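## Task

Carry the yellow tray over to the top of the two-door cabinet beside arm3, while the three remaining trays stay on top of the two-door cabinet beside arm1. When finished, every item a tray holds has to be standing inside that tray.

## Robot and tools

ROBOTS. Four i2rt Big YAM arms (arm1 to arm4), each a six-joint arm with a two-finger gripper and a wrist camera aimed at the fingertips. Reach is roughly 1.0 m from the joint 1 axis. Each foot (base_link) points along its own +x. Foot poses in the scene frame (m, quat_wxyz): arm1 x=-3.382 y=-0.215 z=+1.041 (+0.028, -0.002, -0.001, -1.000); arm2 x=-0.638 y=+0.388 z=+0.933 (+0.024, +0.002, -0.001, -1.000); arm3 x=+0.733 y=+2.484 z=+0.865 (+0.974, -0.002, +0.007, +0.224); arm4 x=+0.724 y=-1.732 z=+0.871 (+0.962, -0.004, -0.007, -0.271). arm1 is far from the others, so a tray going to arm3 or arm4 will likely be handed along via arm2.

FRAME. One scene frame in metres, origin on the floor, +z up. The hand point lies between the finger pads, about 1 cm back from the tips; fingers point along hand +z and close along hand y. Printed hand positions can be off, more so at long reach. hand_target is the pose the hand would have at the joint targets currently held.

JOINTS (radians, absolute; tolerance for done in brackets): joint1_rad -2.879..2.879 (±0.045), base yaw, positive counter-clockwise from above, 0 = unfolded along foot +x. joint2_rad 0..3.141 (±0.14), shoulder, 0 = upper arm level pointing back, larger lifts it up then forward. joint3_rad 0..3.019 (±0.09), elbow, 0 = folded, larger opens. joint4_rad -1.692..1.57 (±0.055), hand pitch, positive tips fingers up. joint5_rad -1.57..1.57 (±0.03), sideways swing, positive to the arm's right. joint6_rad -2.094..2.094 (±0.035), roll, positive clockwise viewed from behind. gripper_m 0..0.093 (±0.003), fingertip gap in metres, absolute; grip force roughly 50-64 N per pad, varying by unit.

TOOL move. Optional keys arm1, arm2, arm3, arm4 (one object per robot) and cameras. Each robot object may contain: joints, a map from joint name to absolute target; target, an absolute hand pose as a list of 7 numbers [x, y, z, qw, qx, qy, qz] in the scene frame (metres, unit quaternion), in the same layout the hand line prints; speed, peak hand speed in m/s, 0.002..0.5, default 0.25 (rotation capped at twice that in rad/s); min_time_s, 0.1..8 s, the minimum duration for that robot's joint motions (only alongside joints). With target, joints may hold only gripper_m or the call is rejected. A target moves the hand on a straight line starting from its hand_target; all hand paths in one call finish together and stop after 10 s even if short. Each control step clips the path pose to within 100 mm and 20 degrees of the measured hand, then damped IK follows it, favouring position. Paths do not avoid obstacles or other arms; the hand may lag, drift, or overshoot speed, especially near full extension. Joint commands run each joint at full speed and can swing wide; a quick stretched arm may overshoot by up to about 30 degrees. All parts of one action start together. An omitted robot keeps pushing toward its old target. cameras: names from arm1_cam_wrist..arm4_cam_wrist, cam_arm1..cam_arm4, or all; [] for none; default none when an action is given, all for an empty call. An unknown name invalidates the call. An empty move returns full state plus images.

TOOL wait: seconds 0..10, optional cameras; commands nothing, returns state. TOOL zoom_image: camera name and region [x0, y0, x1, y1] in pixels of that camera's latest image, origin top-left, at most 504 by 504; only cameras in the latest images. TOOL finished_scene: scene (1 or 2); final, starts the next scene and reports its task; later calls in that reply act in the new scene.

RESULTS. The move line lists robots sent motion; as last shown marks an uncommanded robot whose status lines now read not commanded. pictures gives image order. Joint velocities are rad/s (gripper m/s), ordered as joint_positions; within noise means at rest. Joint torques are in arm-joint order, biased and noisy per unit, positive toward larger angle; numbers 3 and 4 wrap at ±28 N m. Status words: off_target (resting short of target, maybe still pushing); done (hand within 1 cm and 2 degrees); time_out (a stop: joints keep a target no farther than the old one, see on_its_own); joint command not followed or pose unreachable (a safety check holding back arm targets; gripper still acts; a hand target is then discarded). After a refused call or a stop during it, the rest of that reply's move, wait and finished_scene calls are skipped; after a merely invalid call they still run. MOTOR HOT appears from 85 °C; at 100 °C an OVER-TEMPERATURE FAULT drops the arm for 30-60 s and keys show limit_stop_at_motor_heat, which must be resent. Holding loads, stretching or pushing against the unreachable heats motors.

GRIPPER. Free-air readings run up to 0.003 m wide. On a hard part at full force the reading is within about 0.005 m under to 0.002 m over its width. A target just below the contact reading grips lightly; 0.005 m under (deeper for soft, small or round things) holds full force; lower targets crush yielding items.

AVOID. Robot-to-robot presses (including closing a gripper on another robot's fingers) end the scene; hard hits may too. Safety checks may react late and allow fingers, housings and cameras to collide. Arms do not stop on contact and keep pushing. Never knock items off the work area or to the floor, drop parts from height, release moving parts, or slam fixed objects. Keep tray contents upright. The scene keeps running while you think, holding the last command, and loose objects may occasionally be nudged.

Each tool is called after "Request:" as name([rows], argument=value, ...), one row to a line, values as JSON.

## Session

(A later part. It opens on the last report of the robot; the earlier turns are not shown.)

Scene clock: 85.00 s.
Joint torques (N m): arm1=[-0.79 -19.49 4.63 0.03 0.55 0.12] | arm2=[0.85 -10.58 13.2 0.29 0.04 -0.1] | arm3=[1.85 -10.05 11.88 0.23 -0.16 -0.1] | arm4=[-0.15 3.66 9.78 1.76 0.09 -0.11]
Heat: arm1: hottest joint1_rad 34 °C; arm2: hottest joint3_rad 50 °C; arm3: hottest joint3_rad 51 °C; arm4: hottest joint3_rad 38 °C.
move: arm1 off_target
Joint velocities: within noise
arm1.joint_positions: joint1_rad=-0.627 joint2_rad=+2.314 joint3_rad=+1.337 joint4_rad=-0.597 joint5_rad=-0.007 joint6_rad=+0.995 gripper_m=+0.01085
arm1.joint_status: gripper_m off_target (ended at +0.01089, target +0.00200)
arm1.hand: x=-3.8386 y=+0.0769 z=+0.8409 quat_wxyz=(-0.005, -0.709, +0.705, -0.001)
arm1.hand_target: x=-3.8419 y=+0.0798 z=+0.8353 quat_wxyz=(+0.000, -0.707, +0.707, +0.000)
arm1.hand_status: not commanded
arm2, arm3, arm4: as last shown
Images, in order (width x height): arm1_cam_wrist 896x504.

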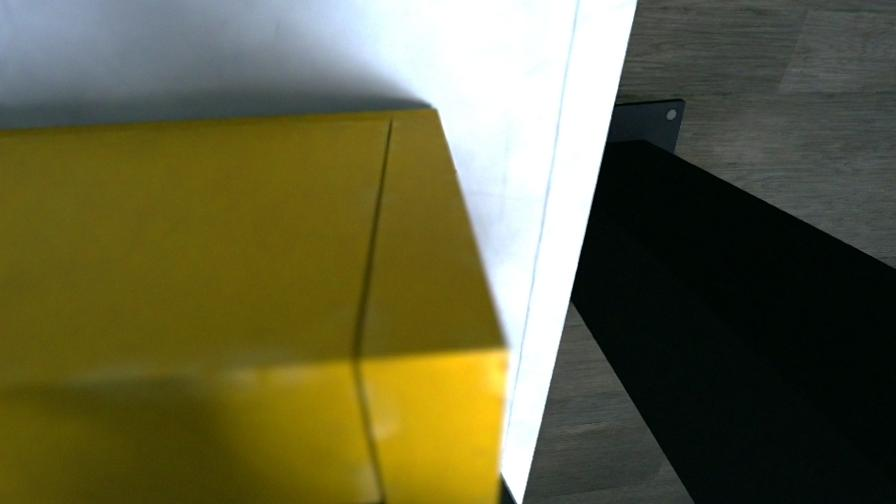

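Gripped (~11 mm wall). Lift.

Request:
move(arm1={"target":[-3.842,0.08,0.96,0,-0.7071,0.7071,0],"speed":0.08}, cameras=["arm1_cam_wrist","cam_arm1"])

Request:
zoom_image(camera="cam_arm1", region=[200, 80, 560, 440])

Scene clock: 90.17 s.
Joint torques (N m): arm1=[-0.67 -24.35 4.81 -0.54 -0.38 0.09] | arm2=[0.85 -10.17 13.27 0.2 0.06 -0.12] | arm3=[2.08 -9.7 11.93 0.25 -0.16 -0.1] | arm4=[-0.85 3.78 10 2 0 -0.07]
Heat: arm1: hottest joint1_rad 34 °C; arm2: hottest joint3_rad 50 °C; arm3: hottest joint3_rad 51 °C; arm4: hottest joint3_rad 38 °C.
move: arm1 off_target
Joint velocities: within noise
arm1.joint_positions: joint1_rad=-0.627 joint2_rad=+2.127 joint3_rad=+1.324 joint4_rad=-0.811 joint5_rad=+0.014 joint6_rad=+0.998 gripper_m=+0.01085
arm1.joint_status: not commanded
arm1.hand: x=-3.8305 y=+0.0764 z=+0.9356 quat_wxyz=(+0.009, -0.708, +0.706, -0.019)
arm1.hand_target: x=-3.8417 y=+0.0798 z=+0.9595 quat_wxyz=(+0.000, -0.707, +0.707, +0.000)
arm1.hand_status: off_target (0.027 m and 2.4 deg from the pose sent, 0.119 m and 0.7 deg at the start)
arm2, arm3, arm4: as last shown
Images, in order (width x height): arm1_cam_wrist 896x504, cam_arm1 896x504.

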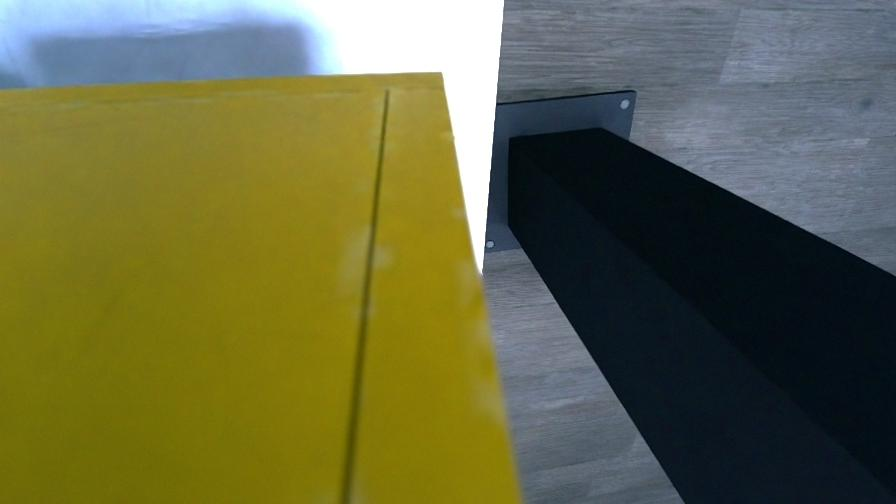

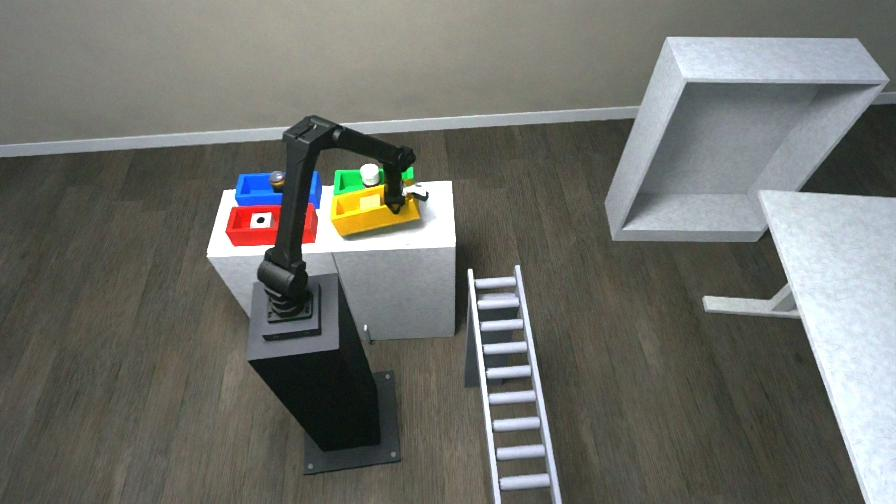

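Scaled by 1.400 from the camera's image (finer frame: 1280x720).

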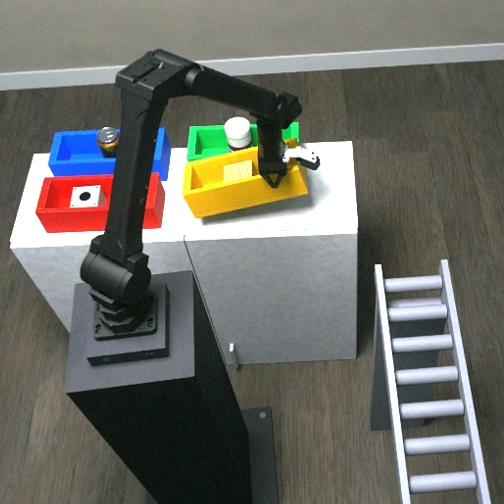

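Request:
move(arm1={"target":[-3.8,0.1,1.14,0,-0.7071,0.7071,0],"speed":0.2})

Request:
move(arm1={"target":[-3.46,0.18,1.16,-0.087,0,0.996,0],"speed":0.25}, cameras=["arm1_cam_wrist","cam_arm1","cam_arm2"])

Request:
zoom_image(camera="cam_arm1", region=[250, 80, 640, 440])

Scene clock: 105.10 s.
Joint torques (N m): arm1=[-1.85 -20.78 9.8 -0.73 -0.44 -0.1] | arm2=[0.97 -10.46 13.26 0.25 0.05 -0.1] | arm3=[1.73 -9.93 11.85 0.21 -0.14 -0.1] | arm4=[-0.79 4.07 9.77 2.11 0.03 -0.02]
Heat: arm1: hottest joint1_rad 34 °C; arm2: hottest joint3_rad 51 °C; arm3: hottest joint3_rad 52 °C; arm4: hottest joint3_rad 39 °C.
move: arm1 off_target
Joint velocities: within noise
arm1.joint_positions: joint1_rad=-0.689 joint2_rad=+1.810 joint3_rad=+1.346 joint4_rad=-1.183 joint5_rad=+0.017 joint6_rad=+0.945 gripper_m=+0.01085
arm1.joint_status: not commanded
arm1.hand: x=-3.7834 y=+0.0841 z=+1.1060 quat_wxyz=(+0.012, -0.705, +0.709, -0.035)
arm1.hand_target: x=-3.7985 y=+0.0990 z=+1.1403 quat_wxyz=(+0.001, -0.707, +0.707, +0.000)
arm1.hand_status: off_target (0.041 m and 4.3 deg from the pose sent, 0.208 m and 2.4 deg at the start)
arm2, arm3, arm4: as last shown
pictures: none

Scene clock: 108.93 s.
Joint torques (N m): arm1=[-1.2 -16.21 6.72 -0.16 -0.77 0.07] | arm2=[0.62 -10.64 13.3 0.24 0.04 -0.11] | arm3=[2.08 -9.76 11.88 0.21 -0.16 -0.1] | arm4=[-1.08 3.84 9.72 1.99 0.03 -0.07]
Heat: arm1: hottest joint1_rad 34 °C; arm2: hottest joint3_rad 51 °C; arm3: hottest joint3_rad 53 °C; arm4: hottest joint3_rad 39 °C.
move: arm1 off_target
Joint velocities: within noise
arm1.joint_positions: joint1_rad=-1.499 joint2_rad=+1.491 joint3_rad=+1.034 joint4_rad=-1.144 joint5_rad=-0.152 joint6_rad=+1.693 gripper_m=+0.01086
arm1.joint_status: not commanded
arm1.hand: x=-3.4576 y=+0.1735 z=+1.1391 quat_wxyz=(-0.076, -0.002, +0.997, -0.026)
arm1.hand_target: x=-3.4599 y=+0.1796 z=+1.1596 quat_wxyz=(-0.087, +0.000, +0.996, +0.000)
arm1.hand_status: off_target (0.022 m and 3.2 deg from the pose sent, 0.342 m and 90.3 deg at the start)
arm2, arm3, arm4: as last shown
Images, in order (width x height): arm1_cam_wrist 896x504, cam_arm1 896x504, cam_arm2 896x504.

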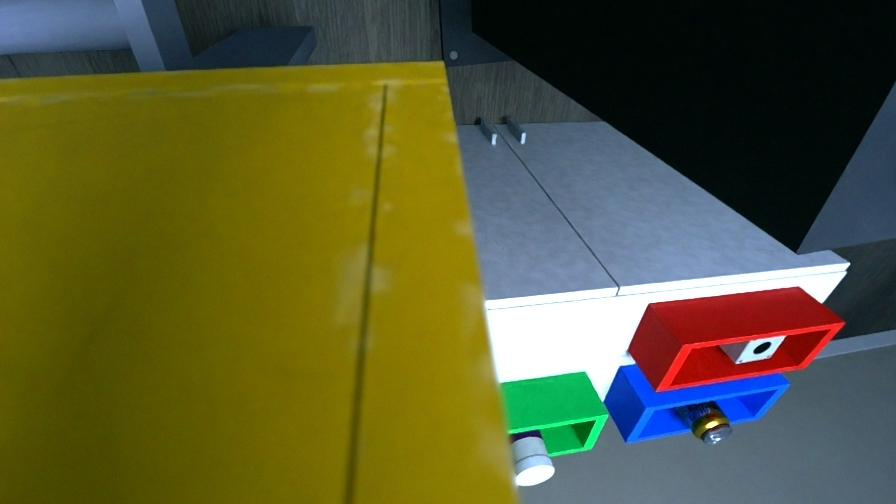

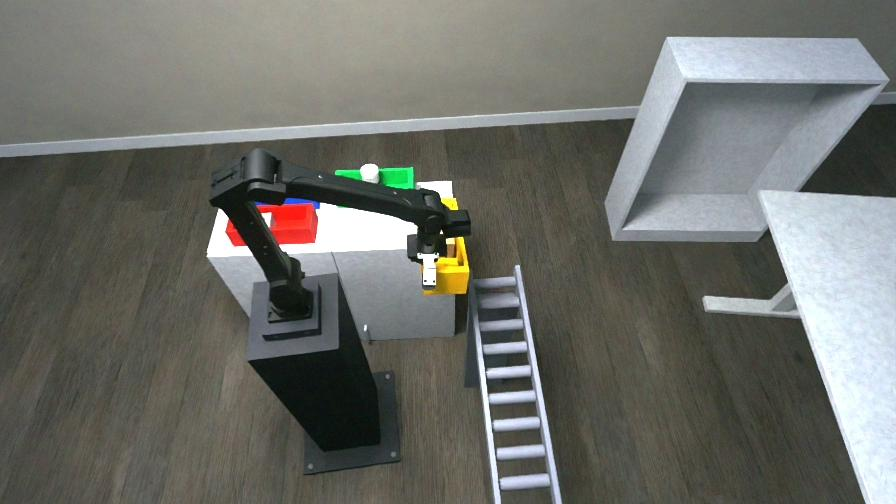

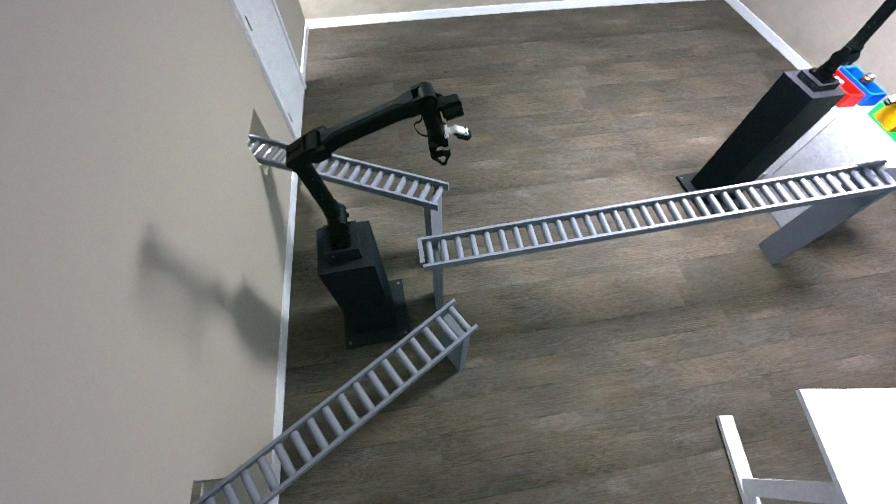

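Scaled by 1.292 from the camera's image (finer frame: 1280x720).

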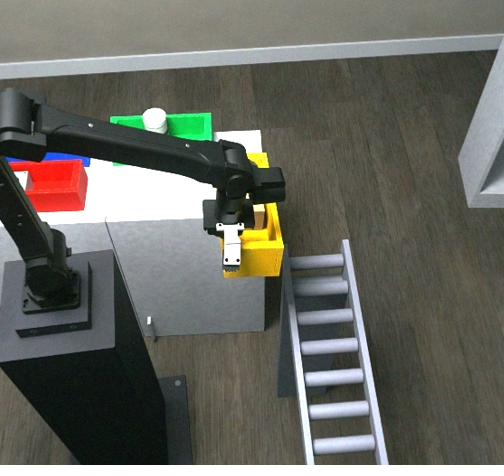

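Request:
move(arm1={"target":[-3.4,0.222,1.06,-0.087,0,0.996,0],"speed":0.2}, cameras=["arm1_cam_wrist","cam_arm1","cam_arm2"])

Request:
zoom_image(camera="cam_arm1", region=[380, 160, 600, 380])

Request:
zoom_image(camera="cam_arm2", region=[640, 0, 896, 256])

Scene clock: 114.63 s.
Joint torques (N m): arm1=[-1.26 -17.38 6.11 0.17 -0.81 -0.12] | arm2=[0.91 -10.58 13.24 0.27 0.04 -0.12] | arm3=[1.85 -9.88 11.9 0.2 -0.16 -0.11] | arm4=[-0.91 3.31 9.74 1.91 0.02 -0.1]
Heat: arm1: hottest joint1_rad 34 °C; arm2: hottest joint3_rad 51 °C; arm3: hottest joint3_rad 53 °C; arm4: hottest joint3_rad 39 °C.
move: arm1 off_target
Joint velocities: within noise
arm1.joint_positions: joint1_rad=-1.647 joint2_rad=+1.716 joint3_rad=+1.013 joint4_rad=-0.927 joint5_rad=-0.152 joint6_rad=+1.564 gripper_m=+0.01086
arm1.joint_status: not commanded
arm1.hand: x=-3.3999 y=+0.2064 z=+1.0427 quat_wxyz=(-0.079, +0.009, +0.996, -0.030)
arm1.hand_target: x=-3.3999 y=+0.2215 z=+1.0601 quat_wxyz=(-0.087, +0.000, +0.996, +0.000)
arm1.hand_status: off_target (0.023 m and 3.7 deg from the pose sent, 0.109 m and 3.2 deg at the start)
arm2, arm3, arm4: as last shown
Images, in order (width x height): arm1_cam_wrist 896x504, cam_arm1 896x504, cam_arm2 896x504.

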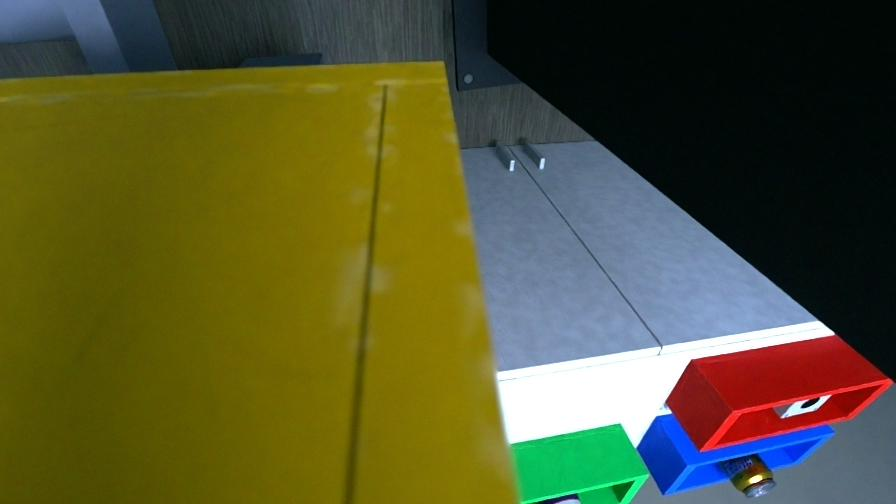

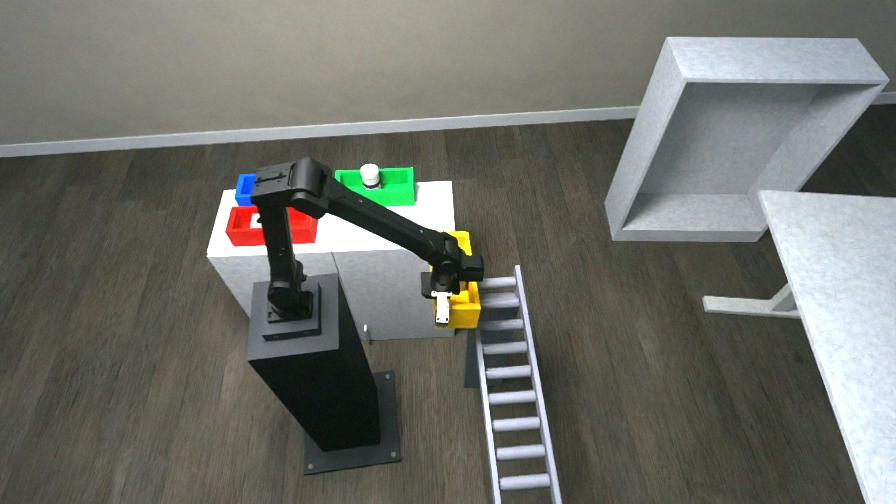

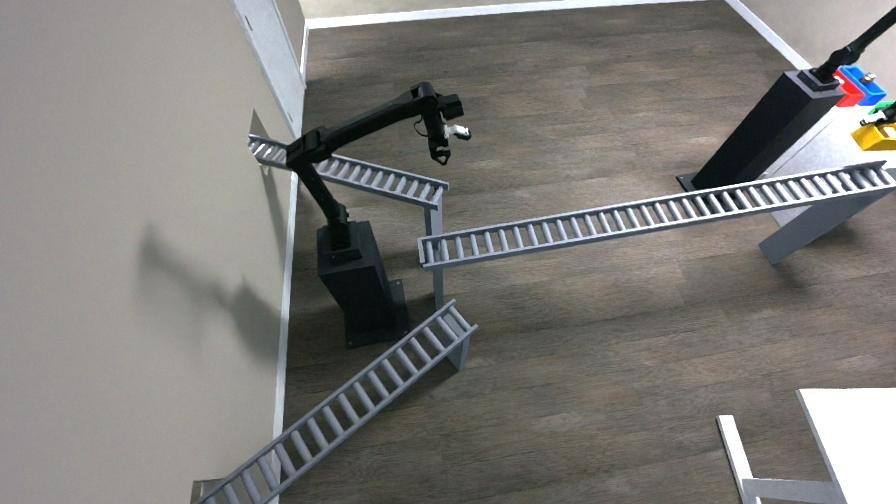

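Scaled by 2.291 from the camera's image (finer frame: 1280x720).

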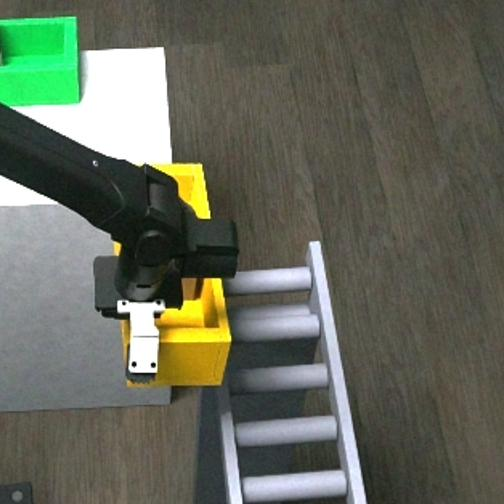

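Scaled by 1.969 from the camera's image (finer frame: 1280x720).

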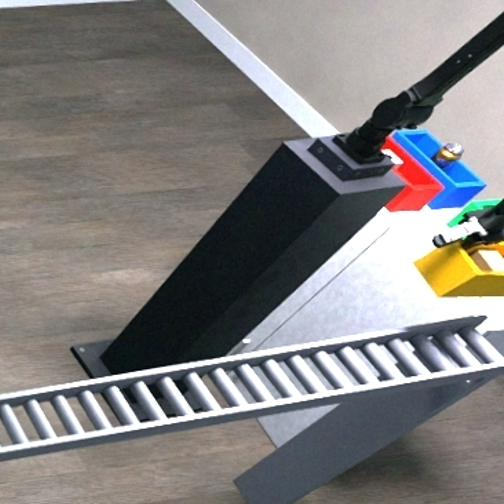

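Request:
move(arm1={"target":[-3.4,0.32,1.06,-0.087,0,0.996,0],"speed":0.2}, cameras=["cam_arm1","cam_arm2"])

Request:
zoom_image(camera="cam_arm1", region=[380, 160, 600, 380])

Request:
zoom_image(camera="cam_arm2", region=[740, 60, 896, 216])

Scene clock: 119.80 s.
Joint torques (N m): arm1=[-1.08 -20.31 8.79 -0.42 -0.81 -0.06] | arm2=[0.73 -10.46 13.24 0.27 0.06 -0.11] | arm3=[1.85 -9.7 11.85 0.27 -0.16 -0.11] | arm4=[-1.08 3.43 9.72 1.98 0.03 -0.12]
Heat: arm1: hottest joint1_rad 34 °C; arm2: hottest joint3_rad 51 °C; arm3: hottest joint3_rad 53 °C; arm4: hottest joint3_rad 39 °C.
move: arm1 off_target
Joint velocities: within noise
arm1.joint_positions: joint1_rad=-1.647 joint2_rad=+1.914 joint3_rad=+1.292 joint4_rad=-1.013 joint5_rad=-0.152 joint6_rad=+1.562 gripper_m=+0.01086
arm1.joint_status: not commanded
arm1.hand: x=-3.3982 y=+0.2936 z=+1.0359 quat_wxyz=(-0.079, +0.008, +0.996, -0.032)
arm1.hand_target: x=-3.3999 y=+0.3186 z=+1.0606 quat_wxyz=(-0.087, +0.000, +0.996, +0.000)
arm1.hand_status: off_target (0.036 m and 3.9 deg from the pose sent, 0.115 m and 3.6 deg at the start)
arm2, arm3, arm4: as last shown
Images, in order (width x height): cam_arm1 896x504, cam_arm2 896x504.

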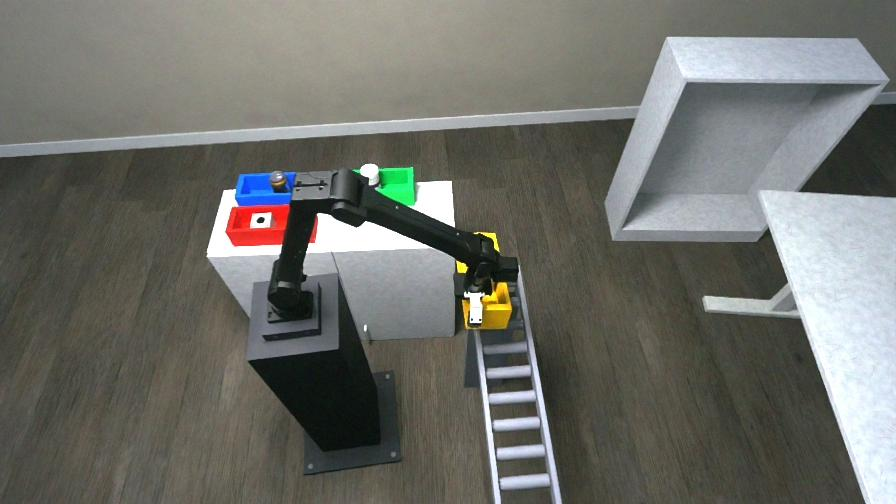

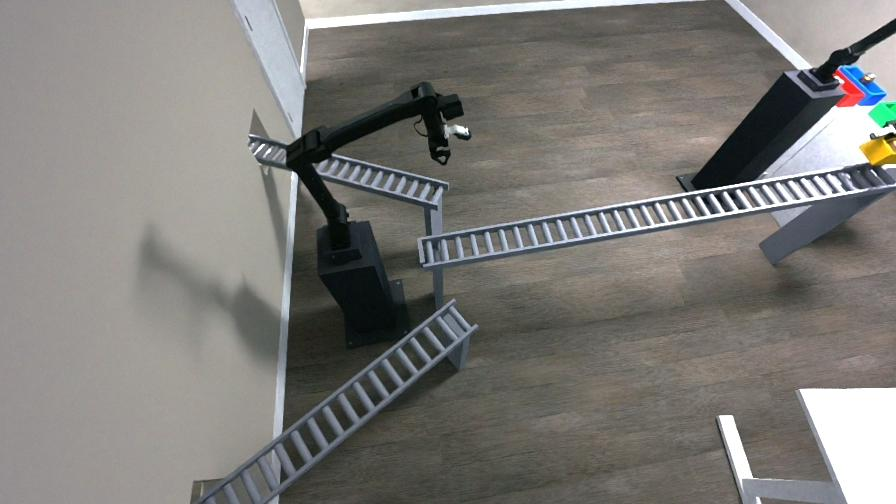

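Scaled by 2.291 from the camera's image (finer frame: 1280x720).

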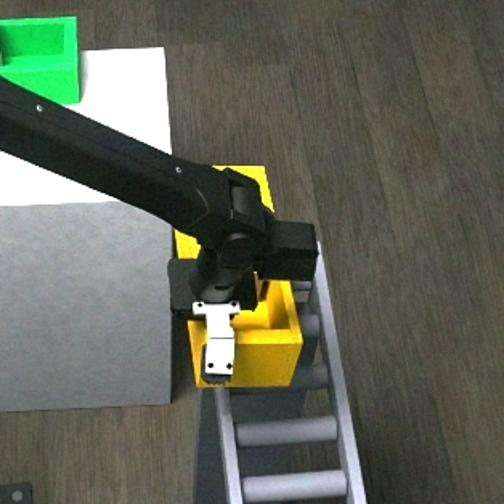

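Scaled by 3.231 from the camera's image (finer frame: 1280x720).

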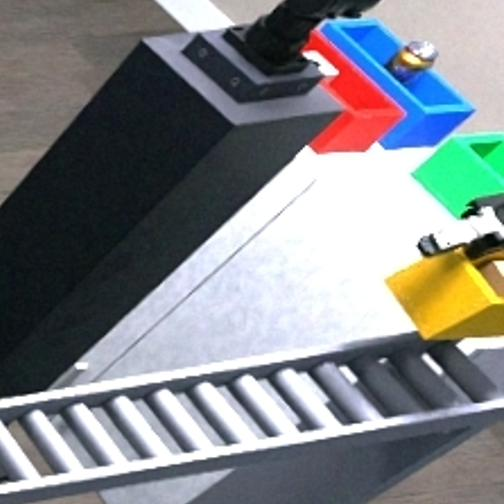

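Request:
move(arm1={"target":[-3.4,0.368,1.03,-0.087,0,0.996,0],"speed":0.15}, cameras=["cam_arm1","cam_arm2"])

Request:
zoom_image(camera="cam_arm1", region=[380, 160, 600, 380])

Request:
zoom_image(camera="cam_arm2", region=[740, 60, 896, 216])

Scene clock: 125.47 s.
Joint torques (N m): arm1=[-0.97 -23.36 9.21 -0.47 -0.83 -0.04] | arm2=[0.73 -10.29 13.23 0.29 0.04 -0.08] | arm3=[2.02 -9.93 11.88 0.25 -0.15 -0.11] | arm4=[-1.26 3.31 9.88 1.77 -0.01 -0.07]
Heat: arm1: hottest joint1_rad 34 °C; arm2: hottest joint3_rad 51 °C; arm3: hottest joint3_rad 54 °C; arm4: hottest joint3_rad 39 °C.
move: arm1 off_target
Joint velocities: within noise
arm1.joint_positions: joint1_rad=-1.647 joint2_rad=+2.070 joint3_rad=+1.435 joint4_rad=-1.017 joint5_rad=-0.152 joint6_rad=+1.562 gripper_m=+0.01086
arm1.joint_status: not commanded
arm1.hand: x=-3.3975 y=+0.3361 z=+0.9983 quat_wxyz=(-0.079, +0.009, +0.996, -0.040)
arm1.hand_target: x=-3.3999 y=+0.3661 z=+1.0311 quat_wxyz=(-0.087, +0.000, +0.996, +0.000)
arm1.hand_status: off_target (0.045 m and 4.8 deg from the pose sent, 0.075 m and 3.9 deg at the start)
arm2, arm3: as last shown
arm4.joint_positions: joint1_rad=+0.611 joint2_rad=+0.619 joint3_rad=+1.338 joint4_rad=-1.545 joint5_rad=+0.202 joint6_rad=+0.301 gripper_m=+0.09396
arm4.joint_status: not commanded
arm4.hand: x=+0.9262 y=-1.7486 z=+1.3507 quat_wxyz=(-0.379, -0.145, -0.914, +0.032)
arm4.hand_target: x=+0.9250 y=-1.7486 z=+1.3597 quat_wxyz=(-0.389, -0.145, -0.909, +0.029)
arm4.hand_status: not commanded
Images, in order (width x height): cam_arm1 896x504, cam_arm2 896x504.

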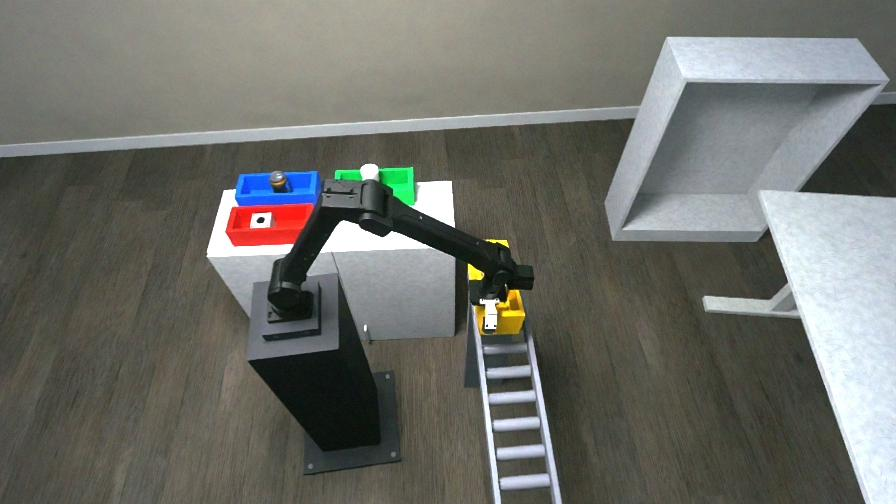

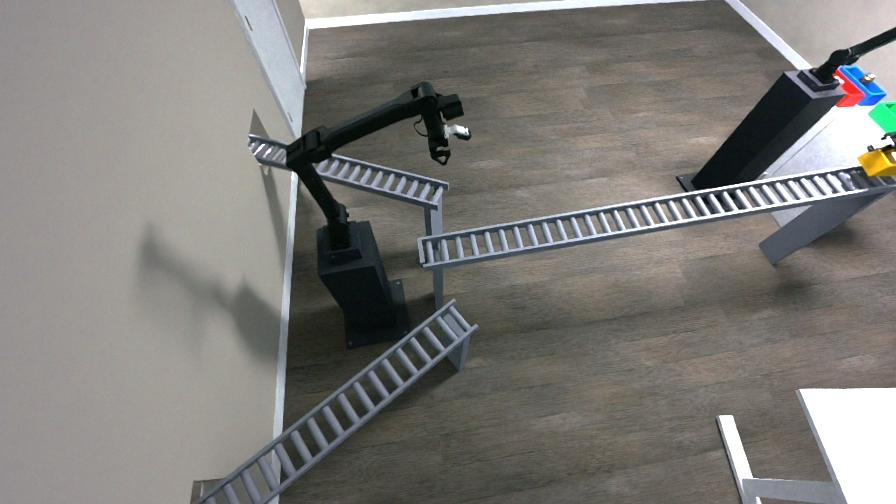

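Scaled by 2.291 from the camera's image (finer frame: 1280x720).

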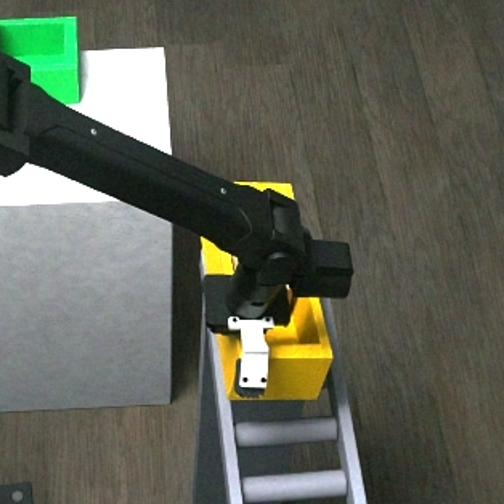

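Scaled by 3.231 from the camera's image (finer frame: 1280x720).

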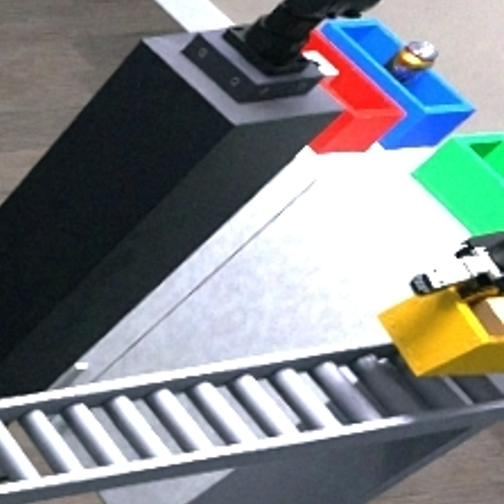

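Request:
move(arm1={"target":[-3.4,0.372,0.985,-0.087,0,0.995,0.04],"speed":0.1}, cameras=["cam_arm1","cam_arm2"])

Request:
zoom_image(camera="cam_arm1", region=[420, 200, 580, 360])

Request:
zoom_image(camera="cam_arm2", region=[740, 60, 896, 216])

Scene clock: 130.80 s.
Joint torques (N m): arm1=[-0.97 -23.88 5.7 0.51 -0.83 0.01] | arm2=[0.91 -10.34 13.22 0.31 0.05 -0.11] | arm3=[1.79 -9.88 11.89 0.21 -0.16 -0.11] | arm4=[-0.67 3.49 9.72 2 0.03 -0.09]
Heat: arm1: hottest joint1_rad 34 °C; arm2: hottest joint3_rad 52 °C; arm3: hottest joint3_rad 54 °C; arm4: hottest joint3_rad 40 °C.
move: arm1 off_target
Joint velocities: within noise
arm1.joint_positions: joint1_rad=-1.647 joint2_rad=+2.111 joint3_rad=+1.401 joint4_rad=-0.836 joint5_rad=-0.154 joint6_rad=+1.562 gripper_m=+0.01086
arm1.joint_status: not commanded
arm1.hand: x=-3.3975 y=+0.3560 z=+0.9648 quat_wxyz=(-0.079, +0.005, +0.997, +0.012)
arm1.hand_target: x=-3.4000 y=+0.3715 z=+0.9852 quat_wxyz=(-0.087, +0.000, +0.995, +0.040)
arm1.hand_status: off_target (0.026 m and 3.4 deg from the pose sent, 0.038 m and 9.3 deg at the start)
arm2.joint_positions: joint1_rad=+0.034 joint2_rad=+1.446 joint3_rad=+1.794 joint4_rad=-1.687 joint5_rad=-0.001 joint6_rad=+0.104 gripper_m=+0.09396
arm2.joint_status: not commanded
arm2.hand: x=-1.0959 y=+0.3513 z=+1.3344 quat_wxyz=(-0.013, -0.993, +0.010, +0.113)
arm2.hand_target: x=-1.0995 y=+0.3501 z=+1.3491 quat_wxyz=(-0.012, -0.992, +0.001, +0.126)
arm2.hand_status: not commanded
arm3.joint_positions: joint1_rad=+1.091 joint2_rad=+1.413 joint3_rad=+1.899 joint4_rad=-1.672 joint5_rad=+0.016 joint6_rad=-0.012 gripper_m=+0.09396
arm3.joint_status: not commanded
arm3.hand: x=+0.7548 y=+2.9472 z=+1.3252 quat_wxyz=(-0.136, +0.687, -0.702, -0.129)
arm3.hand_target: x=+0.7501 y=+2.9488 z=+1.3488 quat_wxyz=(-0.153, +0.690, -0.692, -0.146)
arm3.hand_status: not commanded
arm4: as last shown
Images, in order (width x height): cam_arm1 896x504, cam_arm2 896x504.

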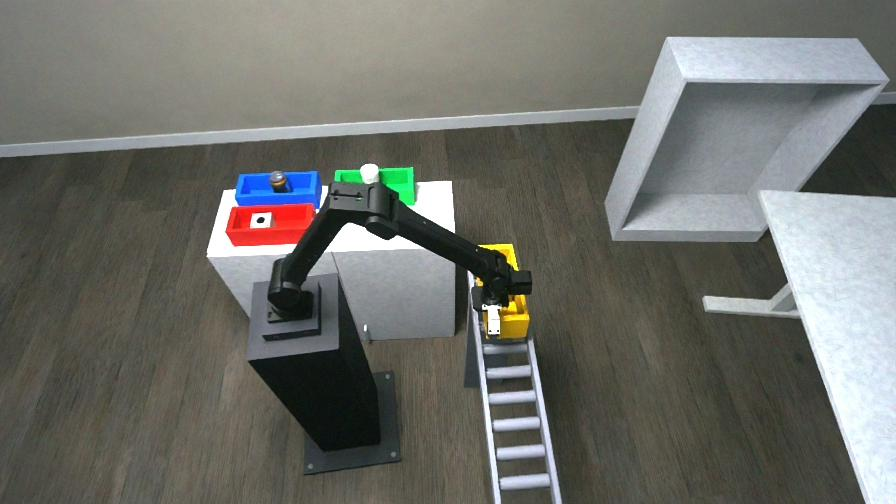

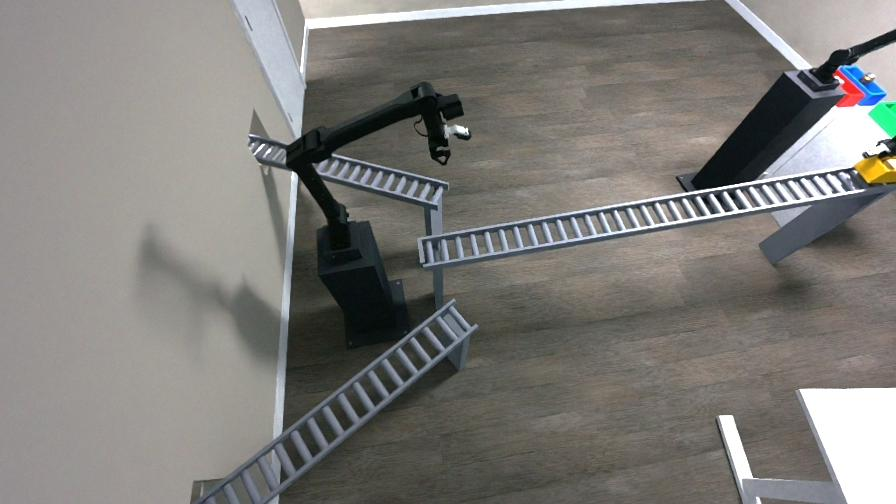

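Scaled by 3.150 from the camera's image (finer frame: 1280x720).

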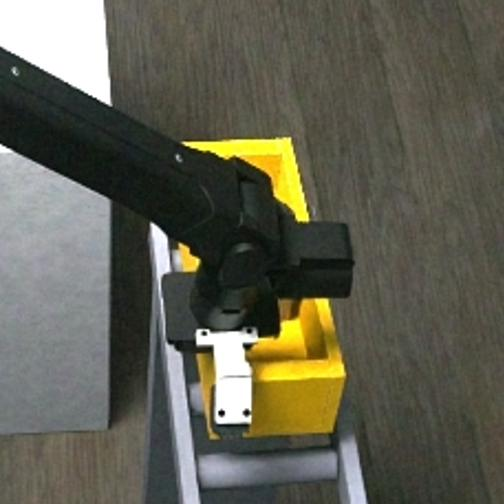

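Scaled by 3.231 from the camera's image (finer frame: 1280x720).

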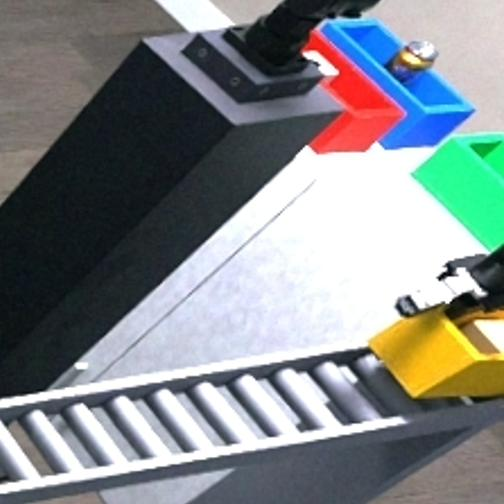

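Request:
move(arm1={"target":[-3.4,0.364,0.955,-0.087,0,0.995,0.035],"speed":0.1}, cameras=["cam_arm1","cam_arm2"])

Request:
zoom_image(camera="cam_arm1", region=[420, 200, 580, 360])

Request:
zoom_image(camera="cam_arm2", region=[740, 60, 896, 216])

Scene clock: 134.80 s.
Joint torques (N m): arm1=[-1.03 -21.6 4.83 0.61 -0.2 0.04] | arm2=[0.79 -10.34 13.24 0.31 0.07 -0.09] | arm3=[1.96 -9.64 11.86 0.21 -0.15 -0.11] | arm4=[-1.26 3.08 9.89 1.83 0.06 -0.11]
Heat: arm1: hottest joint2_rad 35 °C; arm2: hottest joint3_rad 52 °C; arm3: hottest joint3_rad 54 °C; arm4: hottest joint3_rad 40 °C.
move: arm1 done
Joint velocities: within noise
arm1.joint_positions: joint1_rad=-1.647 joint2_rad=+2.127 joint3_rad=+1.383 joint4_rad=-0.777 joint5_rad=-0.168 joint6_rad=+1.558 gripper_m=+0.01086
arm1.joint_status: not commanded
arm1.hand: x=-3.3999 y=+0.3583 z=+0.9519 quat_wxyz=(-0.086, +0.002, +0.996, +0.025)
arm1.hand_target: x=-3.3999 y=+0.3639 z=+0.9551 quat_wxyz=(-0.087, +0.000, +0.996, +0.035)
arm1.hand_status: done (0.006 m and 1.2 deg from the pose sent, 0.013 m and 2.8 deg at the start)
arm2, arm3, arm4: as last shown
Images, in order (width x height): cam_arm1 896x504, cam_arm2 896x504.

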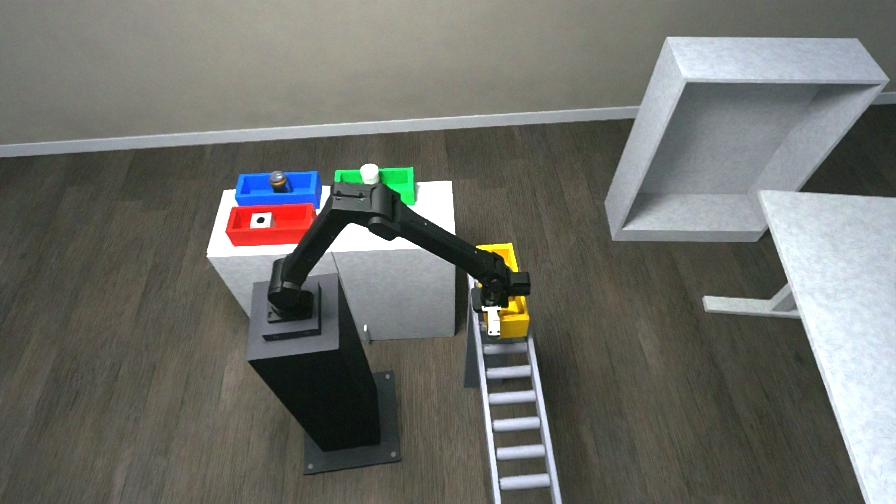

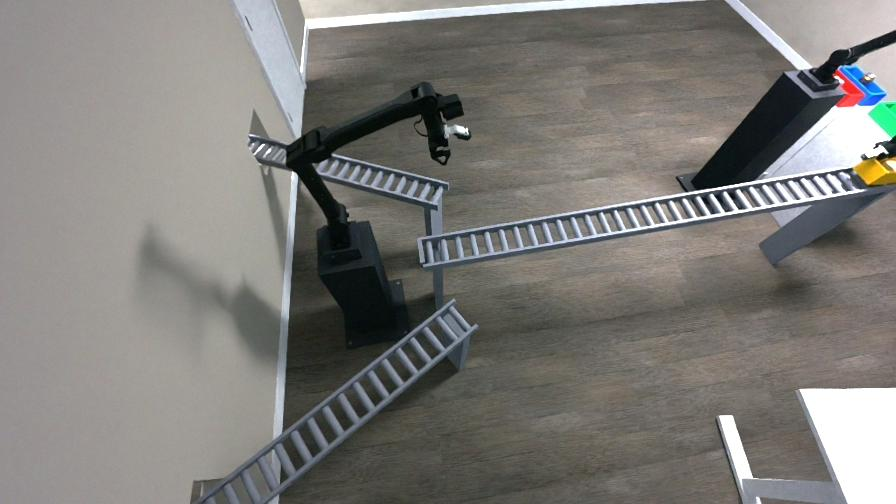

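Scaled by 3.150 from the camera's image (finer frame: 1280x720).

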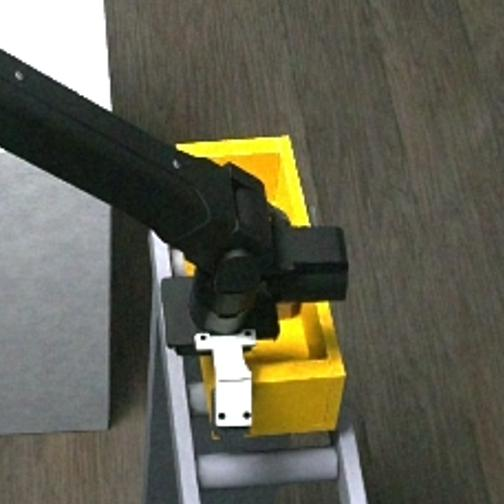

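Scaled by 3.231 from the camera's image (finer frame: 1280x720).

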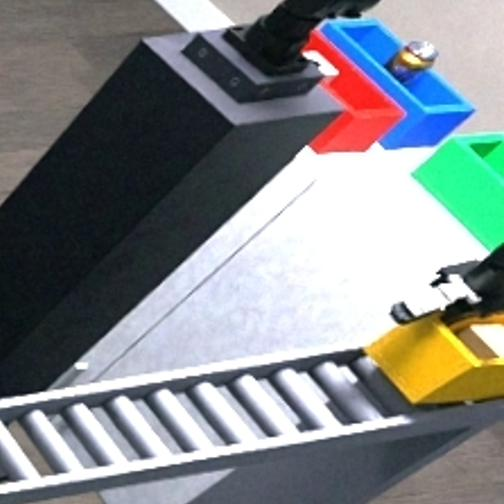

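Request:
move(arm1={"target":[-3.4,0.356,0.98,-0.087,0,0.996,0.035],"speed":0.1})

Request:
move(arm1={"target":[-3.4,0.353,0.945,-0.087,0,0.996,0.03],"speed":0.08}, cameras=["cam_arm1","cam_arm2"])

Request:
zoom_image(camera="cam_arm1", region=[420, 200, 580, 360])

Request:
zoom_image(camera="cam_arm2", region=[740, 60, 896, 216])

Scene clock: 138.70 s.
Joint torques (N m): arm1=[-1.03 -24.88 4.81 -0.38 -0.34 0.05] | arm2=[0.85 -10.58 13.35 0.27 0.05 -0.1] | arm3=[1.96 -9.88 11.85 0.25 -0.17 -0.11] | arm4=[-1.26 3.55 9.85 2.02 0.01 -0.07]
Heat: arm1: hottest joint2_rad 35 °C; arm2: hottest joint3_rad 52 °C; arm3: hottest joint3_rad 54 °C; arm4: hottest joint3_rad 40 °C.
move: arm1 off_target
Joint velocities: within noise
arm1.joint_positions: joint1_rad=-1.647 joint2_rad=+2.109 joint3_rad=+1.360 joint4_rad=-0.792 joint5_rad=-0.165 joint6_rad=+1.558 gripper_m=+0.01086
arm1.joint_status: not commanded
arm1.hand: x=-3.3996 y=+0.3466 z=+0.9544 quat_wxyz=(-0.084, +0.003, +0.996, +0.015)
arm1.hand_target: x=-3.3999 y=+0.3557 z=+0.9794 quat_wxyz=(-0.087, +0.000, +0.996, +0.035)
arm1.hand_status: off_target (0.027 m and 2.4 deg from the pose sent, 0.028 m and 1.2 deg at the start)
arm2, arm3, arm4: as last shown
pictures: none

Scene clock: 139.73 s.
Joint torques (N m): arm1=[-1.08 -20.25 4.78 0.68 0.16 0.17] | arm2=[0.73 -10.4 13.2 0.24 0.07 -0.1] | arm3=[1.96 -9.76 11.9 0.21 -0.16 -0.12] | arm4=[-0.21 3.6 9.96 2.11 0.05 -0.1]
Heat: arm1: hottest joint2_rad 35 °C; arm2: hottest joint3_rad 52 °C; arm3: hottest joint3_rad 54 °C; arm4: hottest joint3_rad 40 °C.
move: arm1 done
Joint velocities: within noise
arm1.joint_positions: joint1_rad=-1.647 joint2_rad=+2.118 joint3_rad=+1.350 joint4_rad=-0.758 joint5_rad=-0.177 joint6_rad=+1.542 gripper_m=+0.01087
arm1.joint_status: not commanded
arm1.hand: x=-3.4016 y=+0.3480 z=+0.9475 quat_wxyz=(-0.090, -0.006, +0.996, +0.023)
arm1.hand_target: x=-3.3999 y=+0.3528 z=+0.9451 quat_wxyz=(-0.087, +0.000, +0.996, +0.030)
arm1.hand_status: done (0.006 m and 1.1 deg from the pose sent, 0.011 m and 1.8 deg at the start)
arm2, arm3, arm4: as last shown
Images, in order (width x height): cam_arm1 896x504, cam_arm2 896x504.

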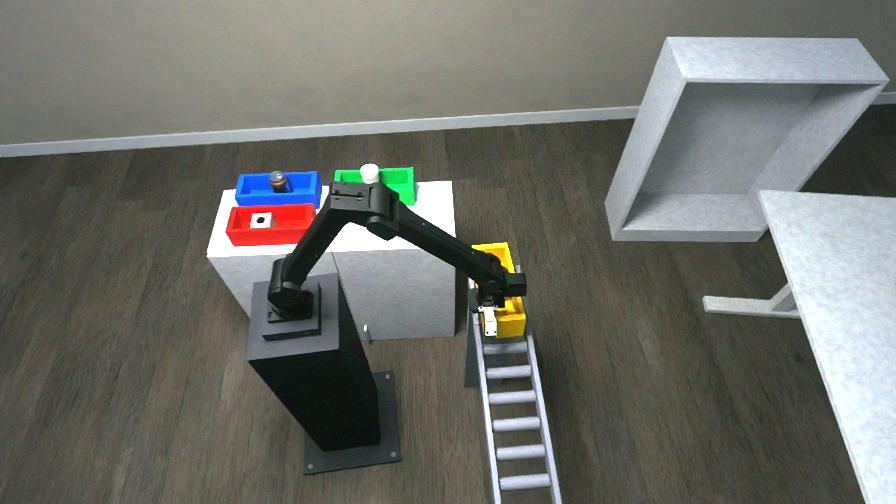

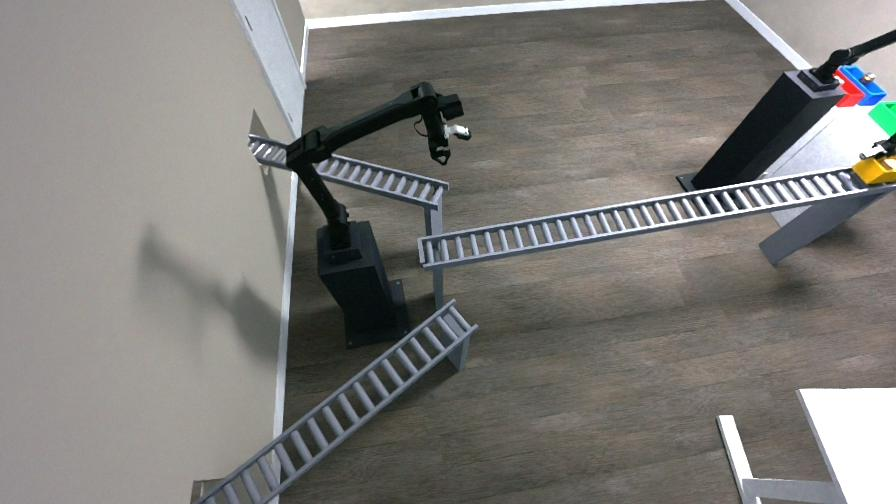

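Scaled by 3.150 from the camera's image (finer frame: 1280x720).

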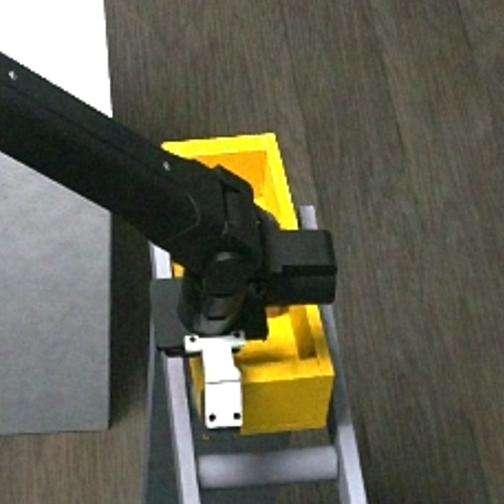

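Scaled by 3.231 from the camera's image (finer frame: 1280x720).

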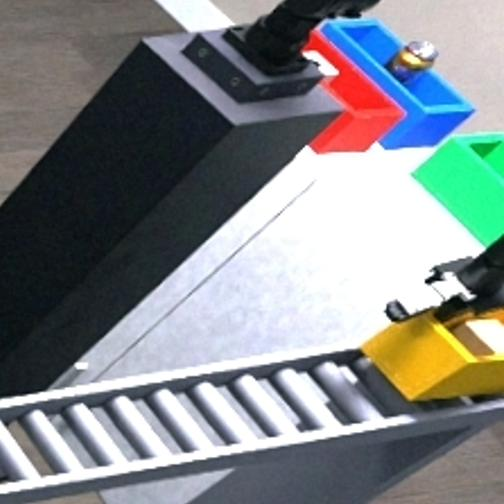

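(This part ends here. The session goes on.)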